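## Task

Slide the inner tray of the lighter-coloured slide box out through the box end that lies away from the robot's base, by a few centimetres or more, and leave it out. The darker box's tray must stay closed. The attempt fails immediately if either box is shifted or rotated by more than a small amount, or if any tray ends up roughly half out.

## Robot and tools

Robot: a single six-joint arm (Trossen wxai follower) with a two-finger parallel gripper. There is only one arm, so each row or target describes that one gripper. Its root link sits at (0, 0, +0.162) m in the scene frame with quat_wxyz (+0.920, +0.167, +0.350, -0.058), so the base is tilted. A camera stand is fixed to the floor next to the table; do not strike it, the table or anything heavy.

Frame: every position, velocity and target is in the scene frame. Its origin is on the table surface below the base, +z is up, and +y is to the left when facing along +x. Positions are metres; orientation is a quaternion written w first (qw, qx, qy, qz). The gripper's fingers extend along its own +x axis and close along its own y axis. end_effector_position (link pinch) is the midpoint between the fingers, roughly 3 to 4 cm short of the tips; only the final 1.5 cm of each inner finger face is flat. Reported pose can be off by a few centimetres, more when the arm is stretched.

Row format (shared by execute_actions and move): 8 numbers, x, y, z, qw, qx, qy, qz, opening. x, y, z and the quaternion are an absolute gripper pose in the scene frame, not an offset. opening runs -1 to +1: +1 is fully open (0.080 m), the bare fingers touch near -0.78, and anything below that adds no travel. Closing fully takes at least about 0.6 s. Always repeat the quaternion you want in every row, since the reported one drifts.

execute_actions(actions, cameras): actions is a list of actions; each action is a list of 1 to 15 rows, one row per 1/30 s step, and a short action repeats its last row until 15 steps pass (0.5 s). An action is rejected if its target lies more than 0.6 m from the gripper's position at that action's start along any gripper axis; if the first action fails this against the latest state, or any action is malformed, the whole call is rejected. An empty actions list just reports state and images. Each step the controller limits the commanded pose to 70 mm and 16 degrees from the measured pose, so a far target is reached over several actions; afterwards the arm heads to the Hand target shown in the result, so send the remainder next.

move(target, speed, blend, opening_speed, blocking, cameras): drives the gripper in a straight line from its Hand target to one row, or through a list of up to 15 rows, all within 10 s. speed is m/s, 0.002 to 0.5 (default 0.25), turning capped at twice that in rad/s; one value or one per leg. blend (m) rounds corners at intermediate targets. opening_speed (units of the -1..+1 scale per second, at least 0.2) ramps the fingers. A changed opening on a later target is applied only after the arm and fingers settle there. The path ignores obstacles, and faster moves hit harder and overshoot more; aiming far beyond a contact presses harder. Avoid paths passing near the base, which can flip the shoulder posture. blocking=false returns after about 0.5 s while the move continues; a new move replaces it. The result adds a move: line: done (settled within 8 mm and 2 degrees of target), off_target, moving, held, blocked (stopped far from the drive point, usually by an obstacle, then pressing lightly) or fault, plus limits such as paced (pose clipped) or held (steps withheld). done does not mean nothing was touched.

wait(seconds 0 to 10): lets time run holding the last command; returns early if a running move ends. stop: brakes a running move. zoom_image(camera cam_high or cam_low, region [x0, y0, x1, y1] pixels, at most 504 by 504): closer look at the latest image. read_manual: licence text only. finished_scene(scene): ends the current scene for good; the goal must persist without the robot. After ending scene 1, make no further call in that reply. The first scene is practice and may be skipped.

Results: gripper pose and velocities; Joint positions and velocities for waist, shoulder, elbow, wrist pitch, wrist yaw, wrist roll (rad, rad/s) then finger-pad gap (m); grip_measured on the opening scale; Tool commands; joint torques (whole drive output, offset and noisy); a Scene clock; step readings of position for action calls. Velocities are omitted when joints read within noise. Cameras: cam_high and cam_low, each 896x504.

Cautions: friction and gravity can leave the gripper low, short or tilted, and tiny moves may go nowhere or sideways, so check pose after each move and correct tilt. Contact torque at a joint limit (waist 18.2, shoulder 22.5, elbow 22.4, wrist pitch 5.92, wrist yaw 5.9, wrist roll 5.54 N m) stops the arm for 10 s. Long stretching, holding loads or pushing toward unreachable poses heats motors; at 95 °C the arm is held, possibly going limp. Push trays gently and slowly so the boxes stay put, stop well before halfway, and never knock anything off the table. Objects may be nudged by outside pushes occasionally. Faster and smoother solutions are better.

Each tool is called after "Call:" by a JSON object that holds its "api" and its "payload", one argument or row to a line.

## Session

Call:
{"api": "execute_actions", "payload": {
  "actions": []
}}

Call:
{"api": "zoom_image", "payload": {
  "camera": "cam_high",
  "region": [200, 180, 440, 340]
}}

Scene clock: 0.00 s.
end_effector_position=(+0.4678, +0.1304, +0.1328) grip_measured=+1.000 end_effector_quat_wxyz=(+0.829, -0.140, +0.522, +0.142)
Joint positions: [0.777 1.58 1.171 -0.183 0.756 -0.311 0.08]
Joint velocities: within noise
Joint torques (N m): no reading
Heat: hottest wrist roll 35 °C (+0.0 °C/min).
Hand target: +0.4678, +0.1304, +0.1328; +0.829, -0.140, +0.522, +0.142
Tool commands: gripper/opening=+1.0

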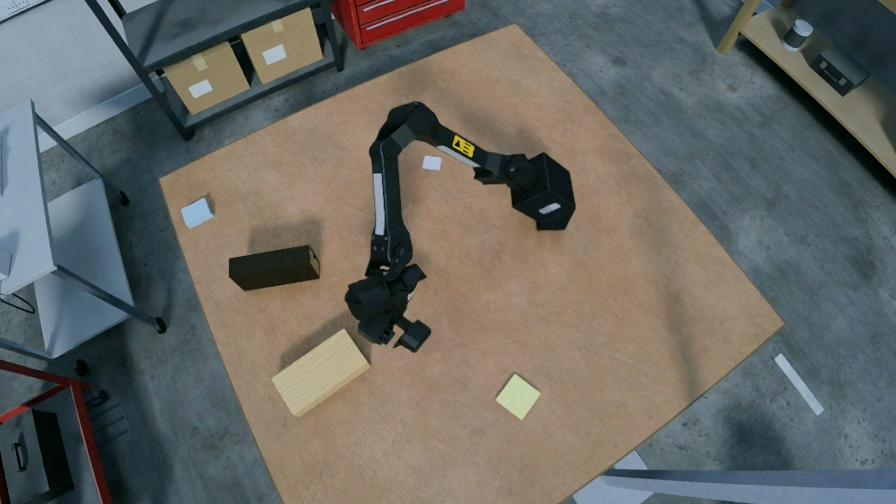

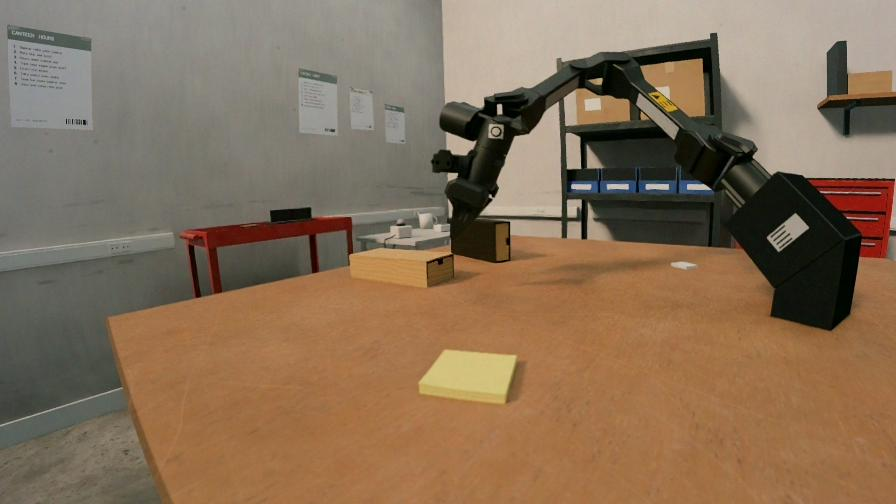

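Scaled by 2.100 from the camera's 896x504 image, which has a finer 1280x720 frame.

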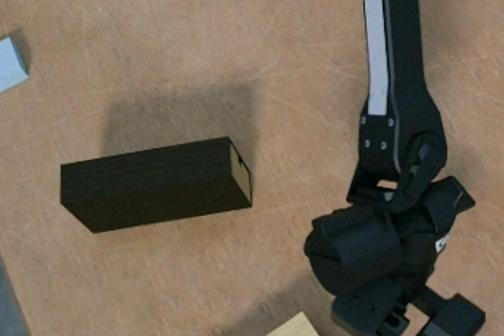

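Call:
{"api": "zoom_image", "payload": {
  "camera": "cam_high",
  "region": [240, 280, 440, 440]
}}

Call:
{"api": "zoom_image", "payload": {
  "camera": "cam_low",
  "region": [340, 220, 520, 300]
}}

Scaled by 2.520 from the camera's 896x504 image, which has a finer 1280x720 frame.

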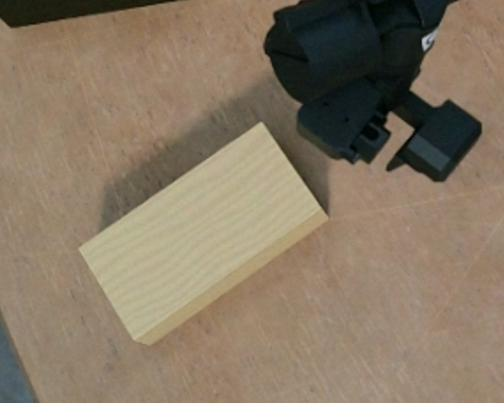

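Scaled by 2.800 from the camera's 896x504 image, which has a finer 1280x720 frame.

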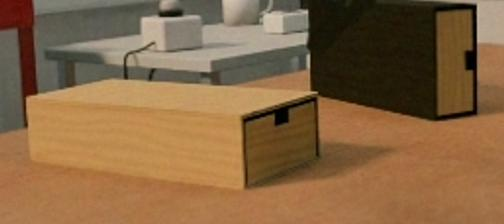

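Call:
{"api": "move", "payload": {
  "target": [
    [0.44,0.1,0.15,0.965,-0.018,0.25,0.0675,-1],
    [0.467,0.092,0.055,0.990,-0.0085,0.1216,0.0693,-1]
  ],
  "blend": 0.03
}}

Call:
{"api": "zoom_image", "payload": {
  "camera": "cam_high",
  "region": [240, 260, 440, 420]
}}

Call:
{"api": "zoom_image", "payload": {
  "camera": "cam_low",
  "region": [340, 220, 520, 300]
}}

Scene clock: 43.10 s.
end_effector_position=(+0.4669, +0.0911, +0.0564) grip_measured=-0.767 end_effector_quat_wxyz=(+0.979, -0.010, +0.179, +0.098)
Joint positions: [0.4 1.945 0.646 1.563 0.094 -0.513 0]
Joint velocities: within noise
Joint torques (N m): [4.16 -4.5 0.74 1.9 -0.47 0.07]
Heat: hottest shoulder 38 °C (+5.6 °C/min).
Hand target: +0.4674, +0.0919, +0.0552; +0.979, -0.009, +0.178, +0.099
Off the commanded pose: 0.002 m, 8 deg.
joint sent to its limit — joint 4 (wrist pitch), upper limit. The joint targets are off in orientation, not in position.
move: off_target

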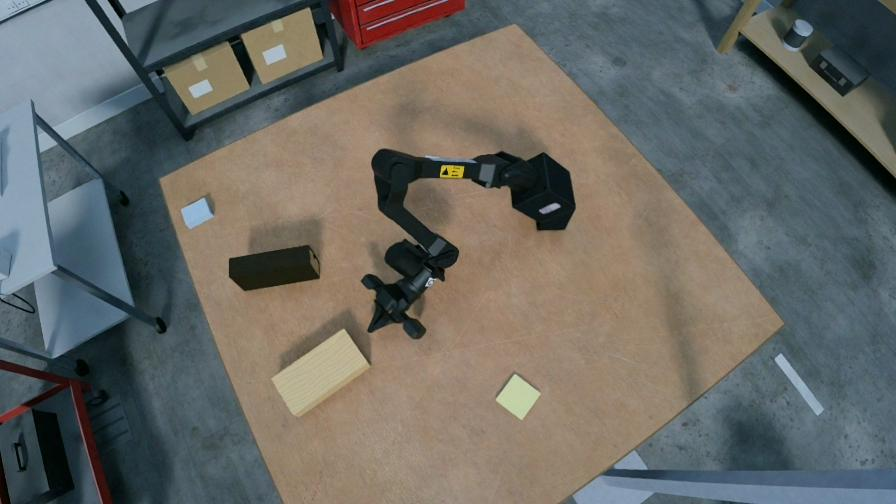

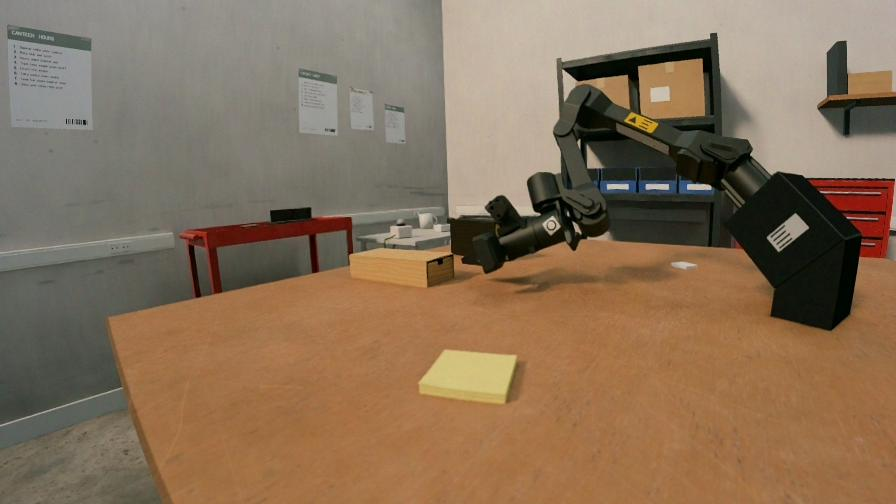

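Scaled by 2.520 from the camera's 896x504 image, which has a finer 1280x720 frame.

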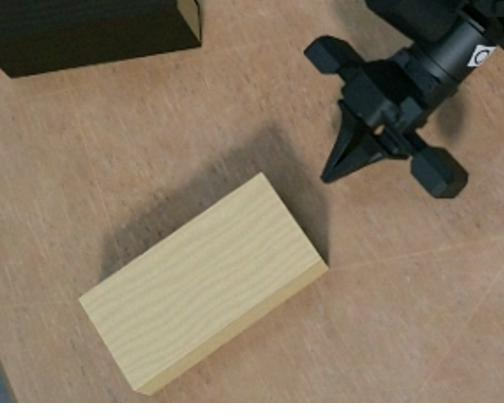

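Scaled by 2.800 from the camera's 896x504 image, which has a finer 1280x720 frame.

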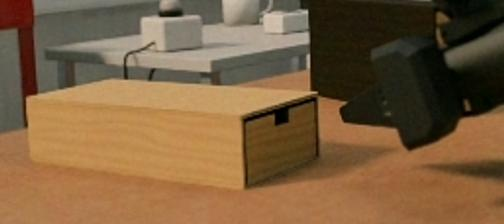

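Call:
{"api": "move", "payload": {
  "target": [
    [0.4762,0.1105,0.04,0.9918,-0.0048,0.1218,0.039,-1],
    [0.4942,0.1119,0.030,0.9918,-0.0048,0.1218,0.039,-1]
  ],
  "speed": 0.08
}}

Call:
{"api": "zoom_image", "payload": {
  "camera": "cam_high",
  "region": [240, 260, 440, 420]
}}

Call:
{"api": "zoom_image", "payload": {
  "camera": "cam_low",
  "region": [340, 220, 520, 300]
}}

Scene clock: 62.20 s.
end_effector_position=(+0.4944, +0.1105, +0.0316) grip_measured=-0.767 end_effector_quat_wxyz=(+0.982, -0.005, +0.179, +0.065)
Joint positions: [0.428 2.101 0.836 1.563 0.175 -0.504 0]
Joint velocities: within noise
Joint torques (N m): [5.03 -4.94 0.93 1.87 -0.45 0.06]
Heat: hottest shoulder 37 °C (+3.0 °C/min).
Hand target: +0.4946, +0.1118, +0.0302; +0.982, -0.003, +0.177, +0.067
Off the commanded pose: 0.002 m, 7 deg.
joint sent to its limit — joint 4 (wrist pitch), upper limit. The joint targets are off in orientation, not in position.
move: off_target

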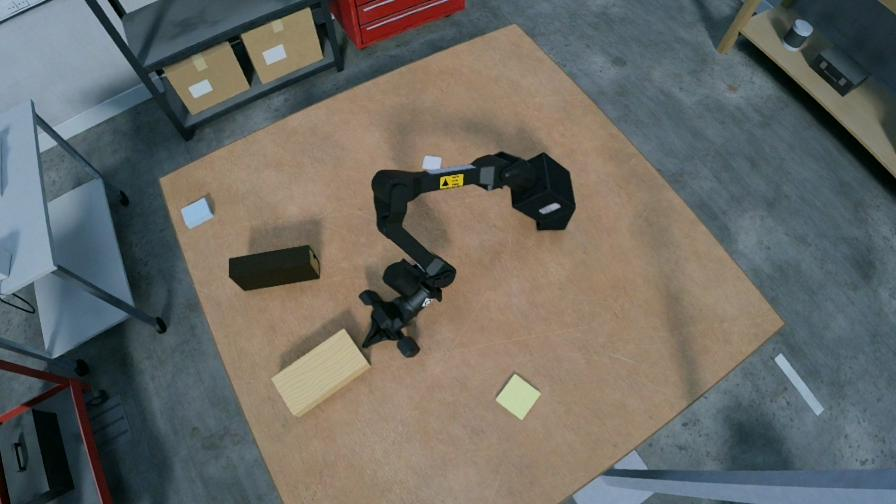

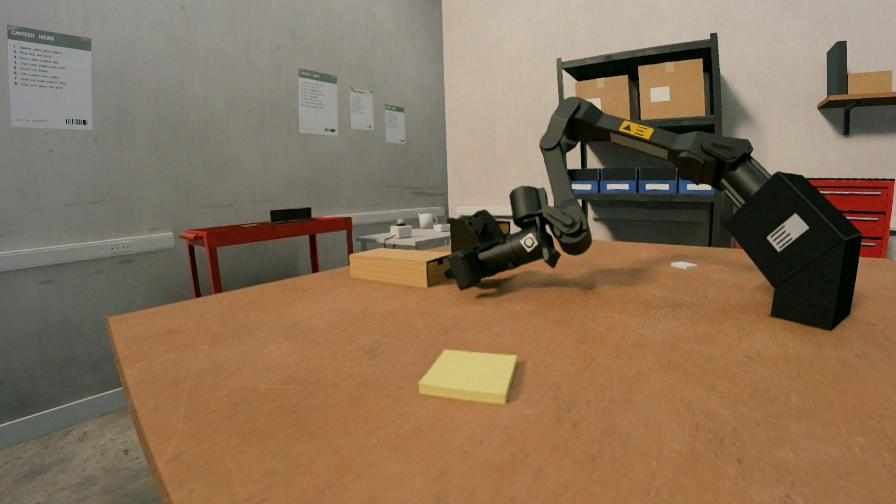

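Scaled by 2.520 from the camera's 896x504 image, which has a finer 1280x720 frame.

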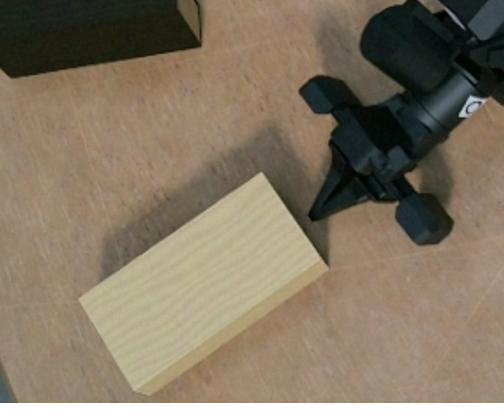

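Scaled by 2.800 from the camera's 896x504 image, which has a finer 1280x720 frame.

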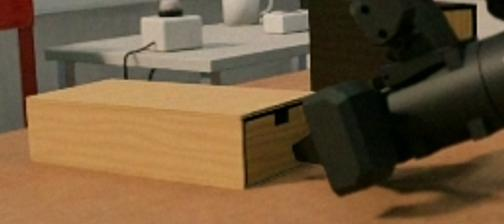

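Call:
{"api": "move", "payload": {
  "target": [
    [0.496,0.108,0.0290,0.9918,-0.0048,0.1218,0.039,-1],
    [0.524,0.110,0.0285,0.9918,-0.0048,0.1218,0.039,-1]
  ],
  "speed": 0.04
}}

Call:
{"api": "zoom_image", "payload": {
  "camera": "cam_high",
  "region": [240, 260, 440, 420]
}}

Call:
{"api": "zoom_image", "payload": {
  "camera": "cam_low",
  "region": [340, 220, 520, 300]
}}

Scene clock: 76.50 s.
end_effector_position=(+0.5235, +0.1096, +0.0299) grip_measured=-0.767 end_effector_quat_wxyz=(+0.988, -0.003, +0.146, +0.049)
Joint positions: [0.413 2.158 0.966 1.563 0.156 -0.506 0]
Joint velocities: within noise
Joint torques (N m): [5.18 -5.46 1.53 1.88 -0.43 -0.11]
Heat: hottest shoulder 38 °C (+2.0 °C/min).
Hand target: +0.5244, +0.1099, +0.0286; +0.988, -0.004, +0.144, +0.050
Off the commanded pose: 0.002 m, 3 deg.
joint sent to its limit — joint 4 (wrist pitch), upper limit. The joint targets are off in orientation, not in position.
move: off_target

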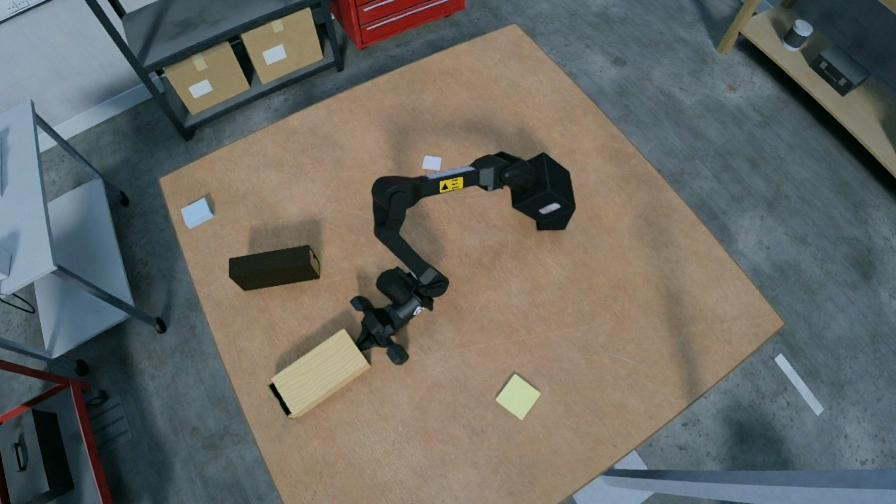

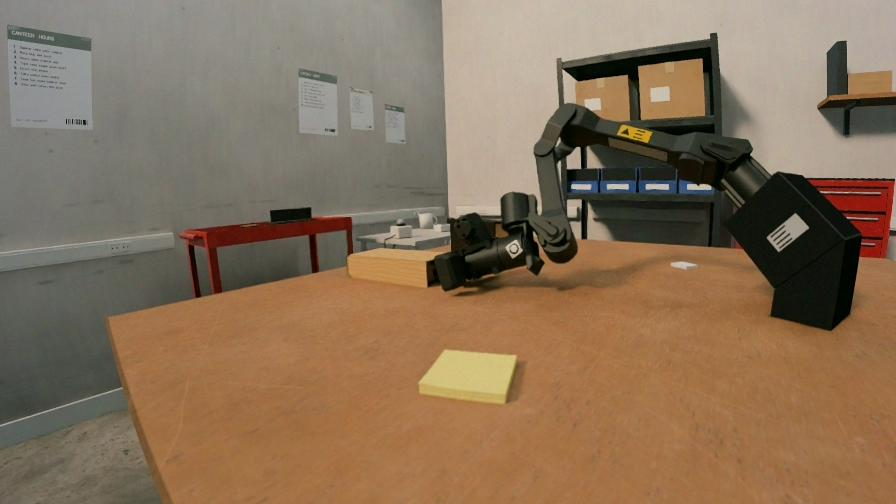

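Scaled by 2.520 from the camera's 896x504 image, which has a finer 1280x720 frame.

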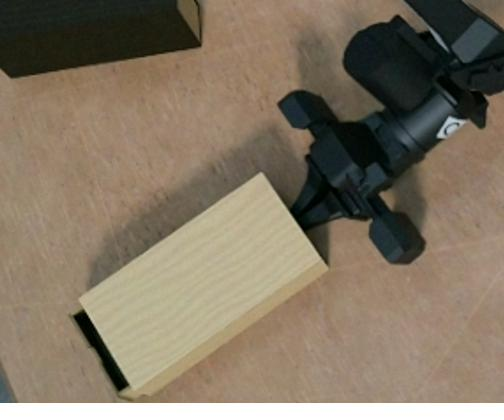

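Scaled by 2.800 from the camera's 896x504 image, which has a finer 1280x720 frame.

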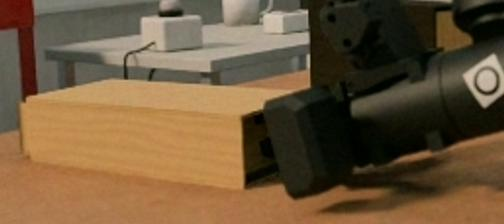

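Call:
{"api": "move", "payload": {
  "target": [0.535,0.1108,0.0283,0.9918,-0.0048,0.1218,0.039,-1],
  "speed": 0.03
}}

Call:
{"api": "zoom_image", "payload": {
  "camera": "cam_high",
  "region": [240, 260, 440, 420]
}}

Call:
{"api": "zoom_image", "payload": {
  "camera": "cam_low",
  "region": [340, 220, 520, 300]
}}

Scene clock: 82.50 s.
end_effector_position=(+0.5343, +0.1106, +0.0295) grip_measured=-0.767 end_effector_quat_wxyz=(+0.990, -0.003, +0.134, +0.043)
Joint positions: [0.412 2.183 1.019 1.563 0.153 -0.51 0]
Joint velocities: within noise
Joint torques (N m): [5.31 -5.69 1.65 1.88 -0.43 -0.11]
Heat: hottest shoulder 39 °C (+2.0 °C/min).
Hand target: +0.5353, +0.1107, +0.0284; +0.990, -0.005, +0.131, +0.044
Off the commanded pose: 0.001 m, 1 deg.
joint sent to its limit — joint 4 (wrist pitch), upper limit. The joint targets still meet the commanded pose.
move: done

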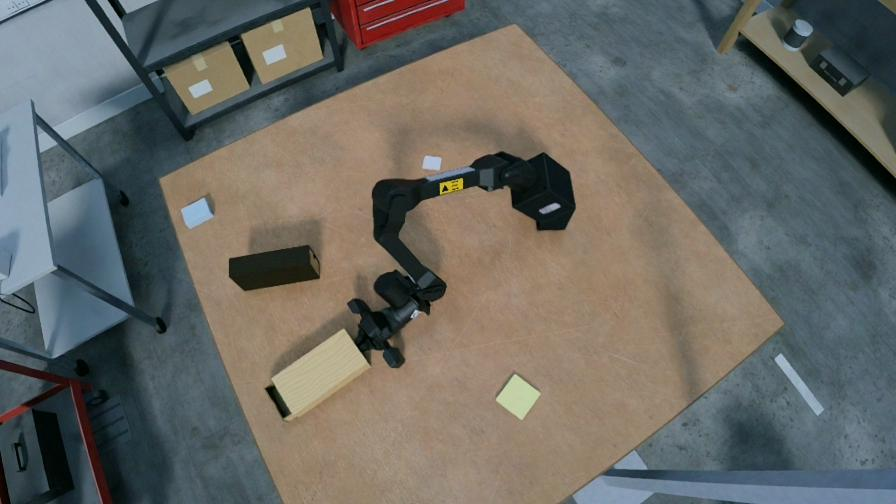

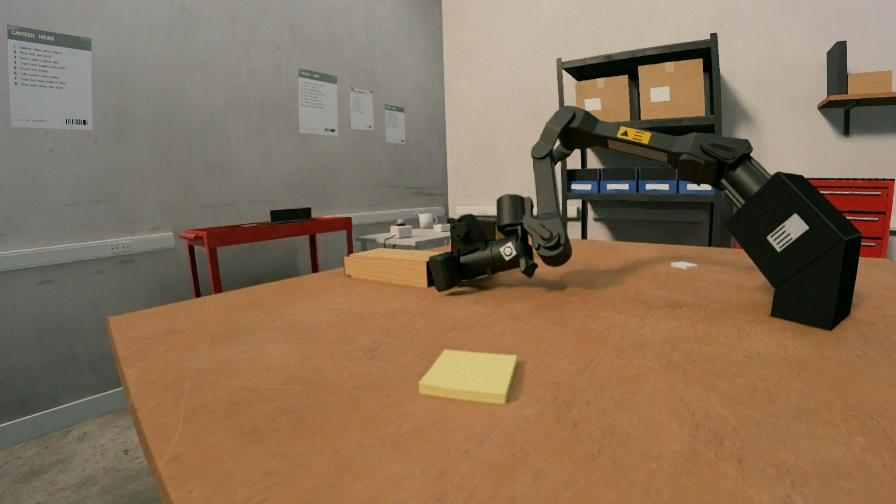

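Scaled by 2.520 from the camera's 896x504 image, which has a finer 1280x720 frame.

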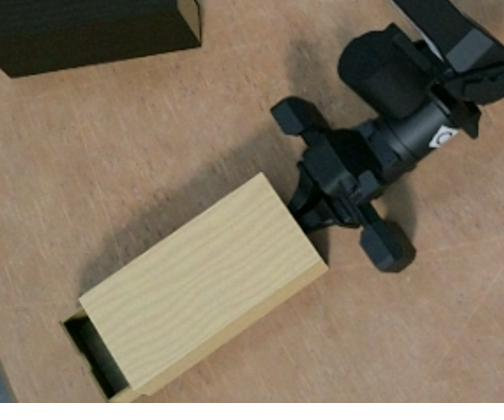

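Scaled by 2.800 from the camera's 896x504 image, which has a finer 1280x720 frame.

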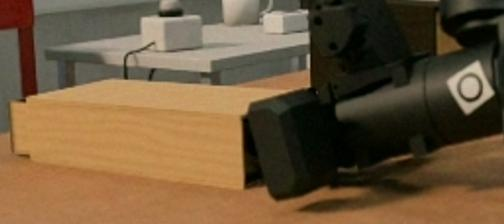

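Call:
{"api": "move", "payload": {
  "target": [0.544,0.1115,0.0275,0.9918,-0.0048,0.1218,0.039,-1],
  "speed": 0.03
}}

Call:
{"api": "zoom_image", "payload": {
  "camera": "cam_high",
  "region": [240, 260, 440, 420]
}}

Call:
{"api": "zoom_image", "payload": {
  "camera": "cam_low",
  "region": [340, 220, 520, 300]
}}

Scene clock: 90.73 s.
end_effector_position=(+0.5432, +0.1112, +0.0292) grip_measured=-0.767 end_effector_quat_wxyz=(+0.992, -0.003, +0.123, +0.038)
Joint positions: [0.41 2.204 1.064 1.563 0.151 -0.512 0]
Joint velocities: within noise
Joint torques (N m): [5.41 -5.8 1.91 1.71 -0.43 -0.11]
Heat: hottest shoulder 39 °C (+2.0 °C/min).
Hand target: +0.5440, +0.1115, +0.0276; +0.992, -0.005, +0.122, +0.039
Off the commanded pose: 0.002 m, 0 deg.
move: done

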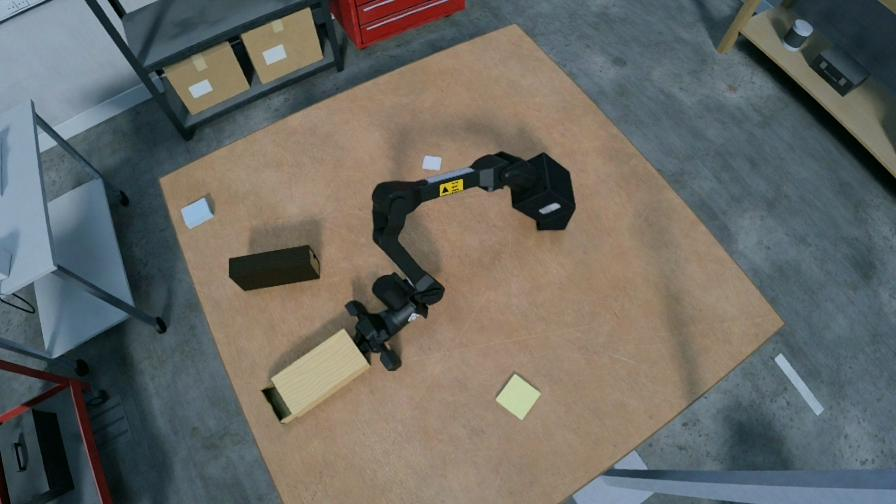

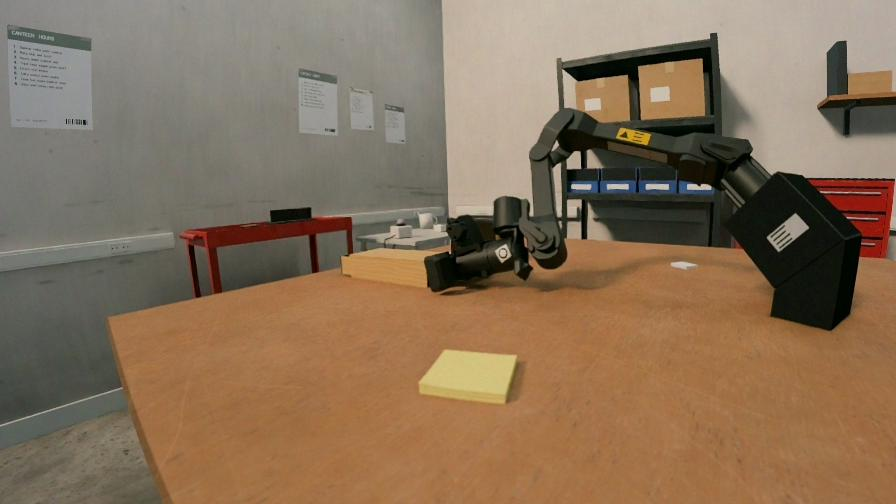

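Scaled by 2.520 from the camera's 896x504 image, which has a finer 1280x720 frame.

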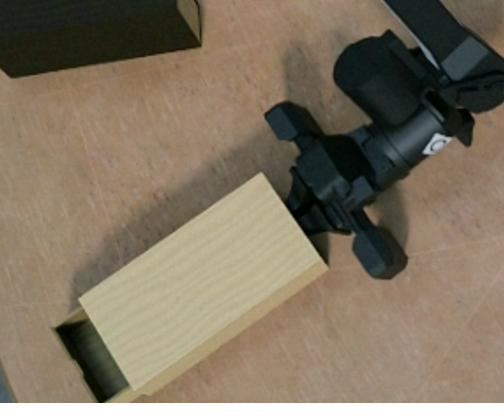

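Scaled by 2.800 from the camera's 896x504 image, which has a finer 1280x720 frame.

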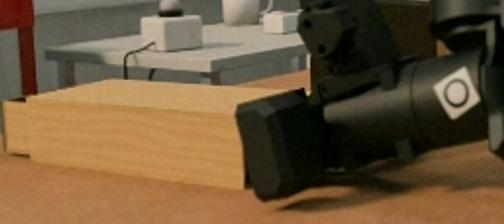

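Call:
{"api": "move", "payload": {
  "target": [0.48,0.1065,0.036,0.9865,-0.0065,0.158,0.039,-1],
  "speed": 0.12
}}

Call:
{"api": "finished_scene", "payload": {
  "scene": 2
}}

Scene clock: 98.27 s.
end_effector_position=(+0.4787, +0.1068, +0.0306) grip_measured=-0.767 end_effector_quat_wxyz=(+0.978, -0.008, +0.202, +0.060)
Joint positions: [0.436 2.074 0.771 1.565 0.214 -0.501 0]
Joint velocities: within noise
Joint torques (N m): [5.59 -7.06 -0.3 1.72 -0.16 0.07]
Heat: hottest shoulder 39 °C (+1.0 °C/min).
Hand target: +0.4804, +0.1065, +0.0361; +0.979, -0.005, +0.197, +0.058
Off the commanded pose: 0.006 m, 6 deg.
joint sent to its limit — joint 4 (wrist pitch), upper limit. The joint targets are off in orientation, not in position.
move: off_target

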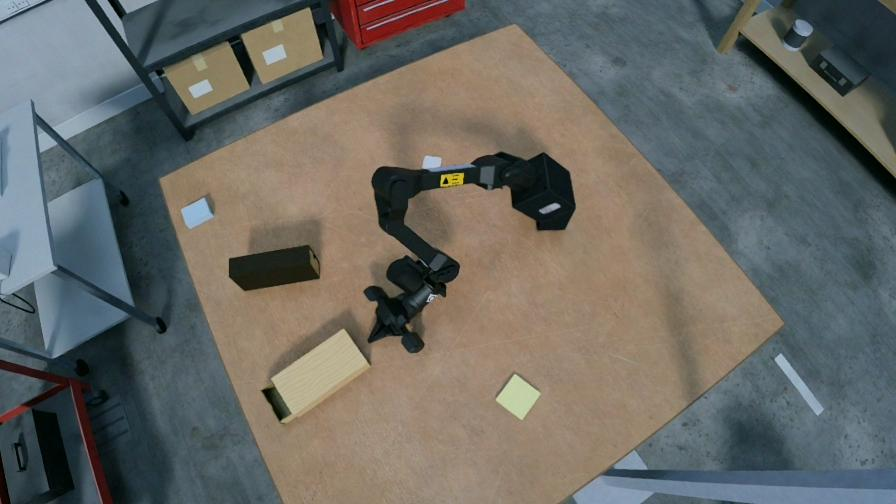

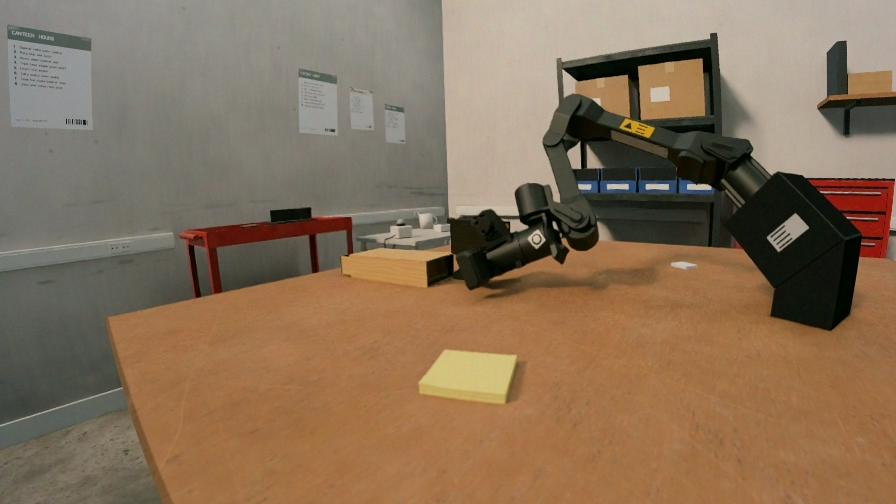

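The scene is finished: the task was done.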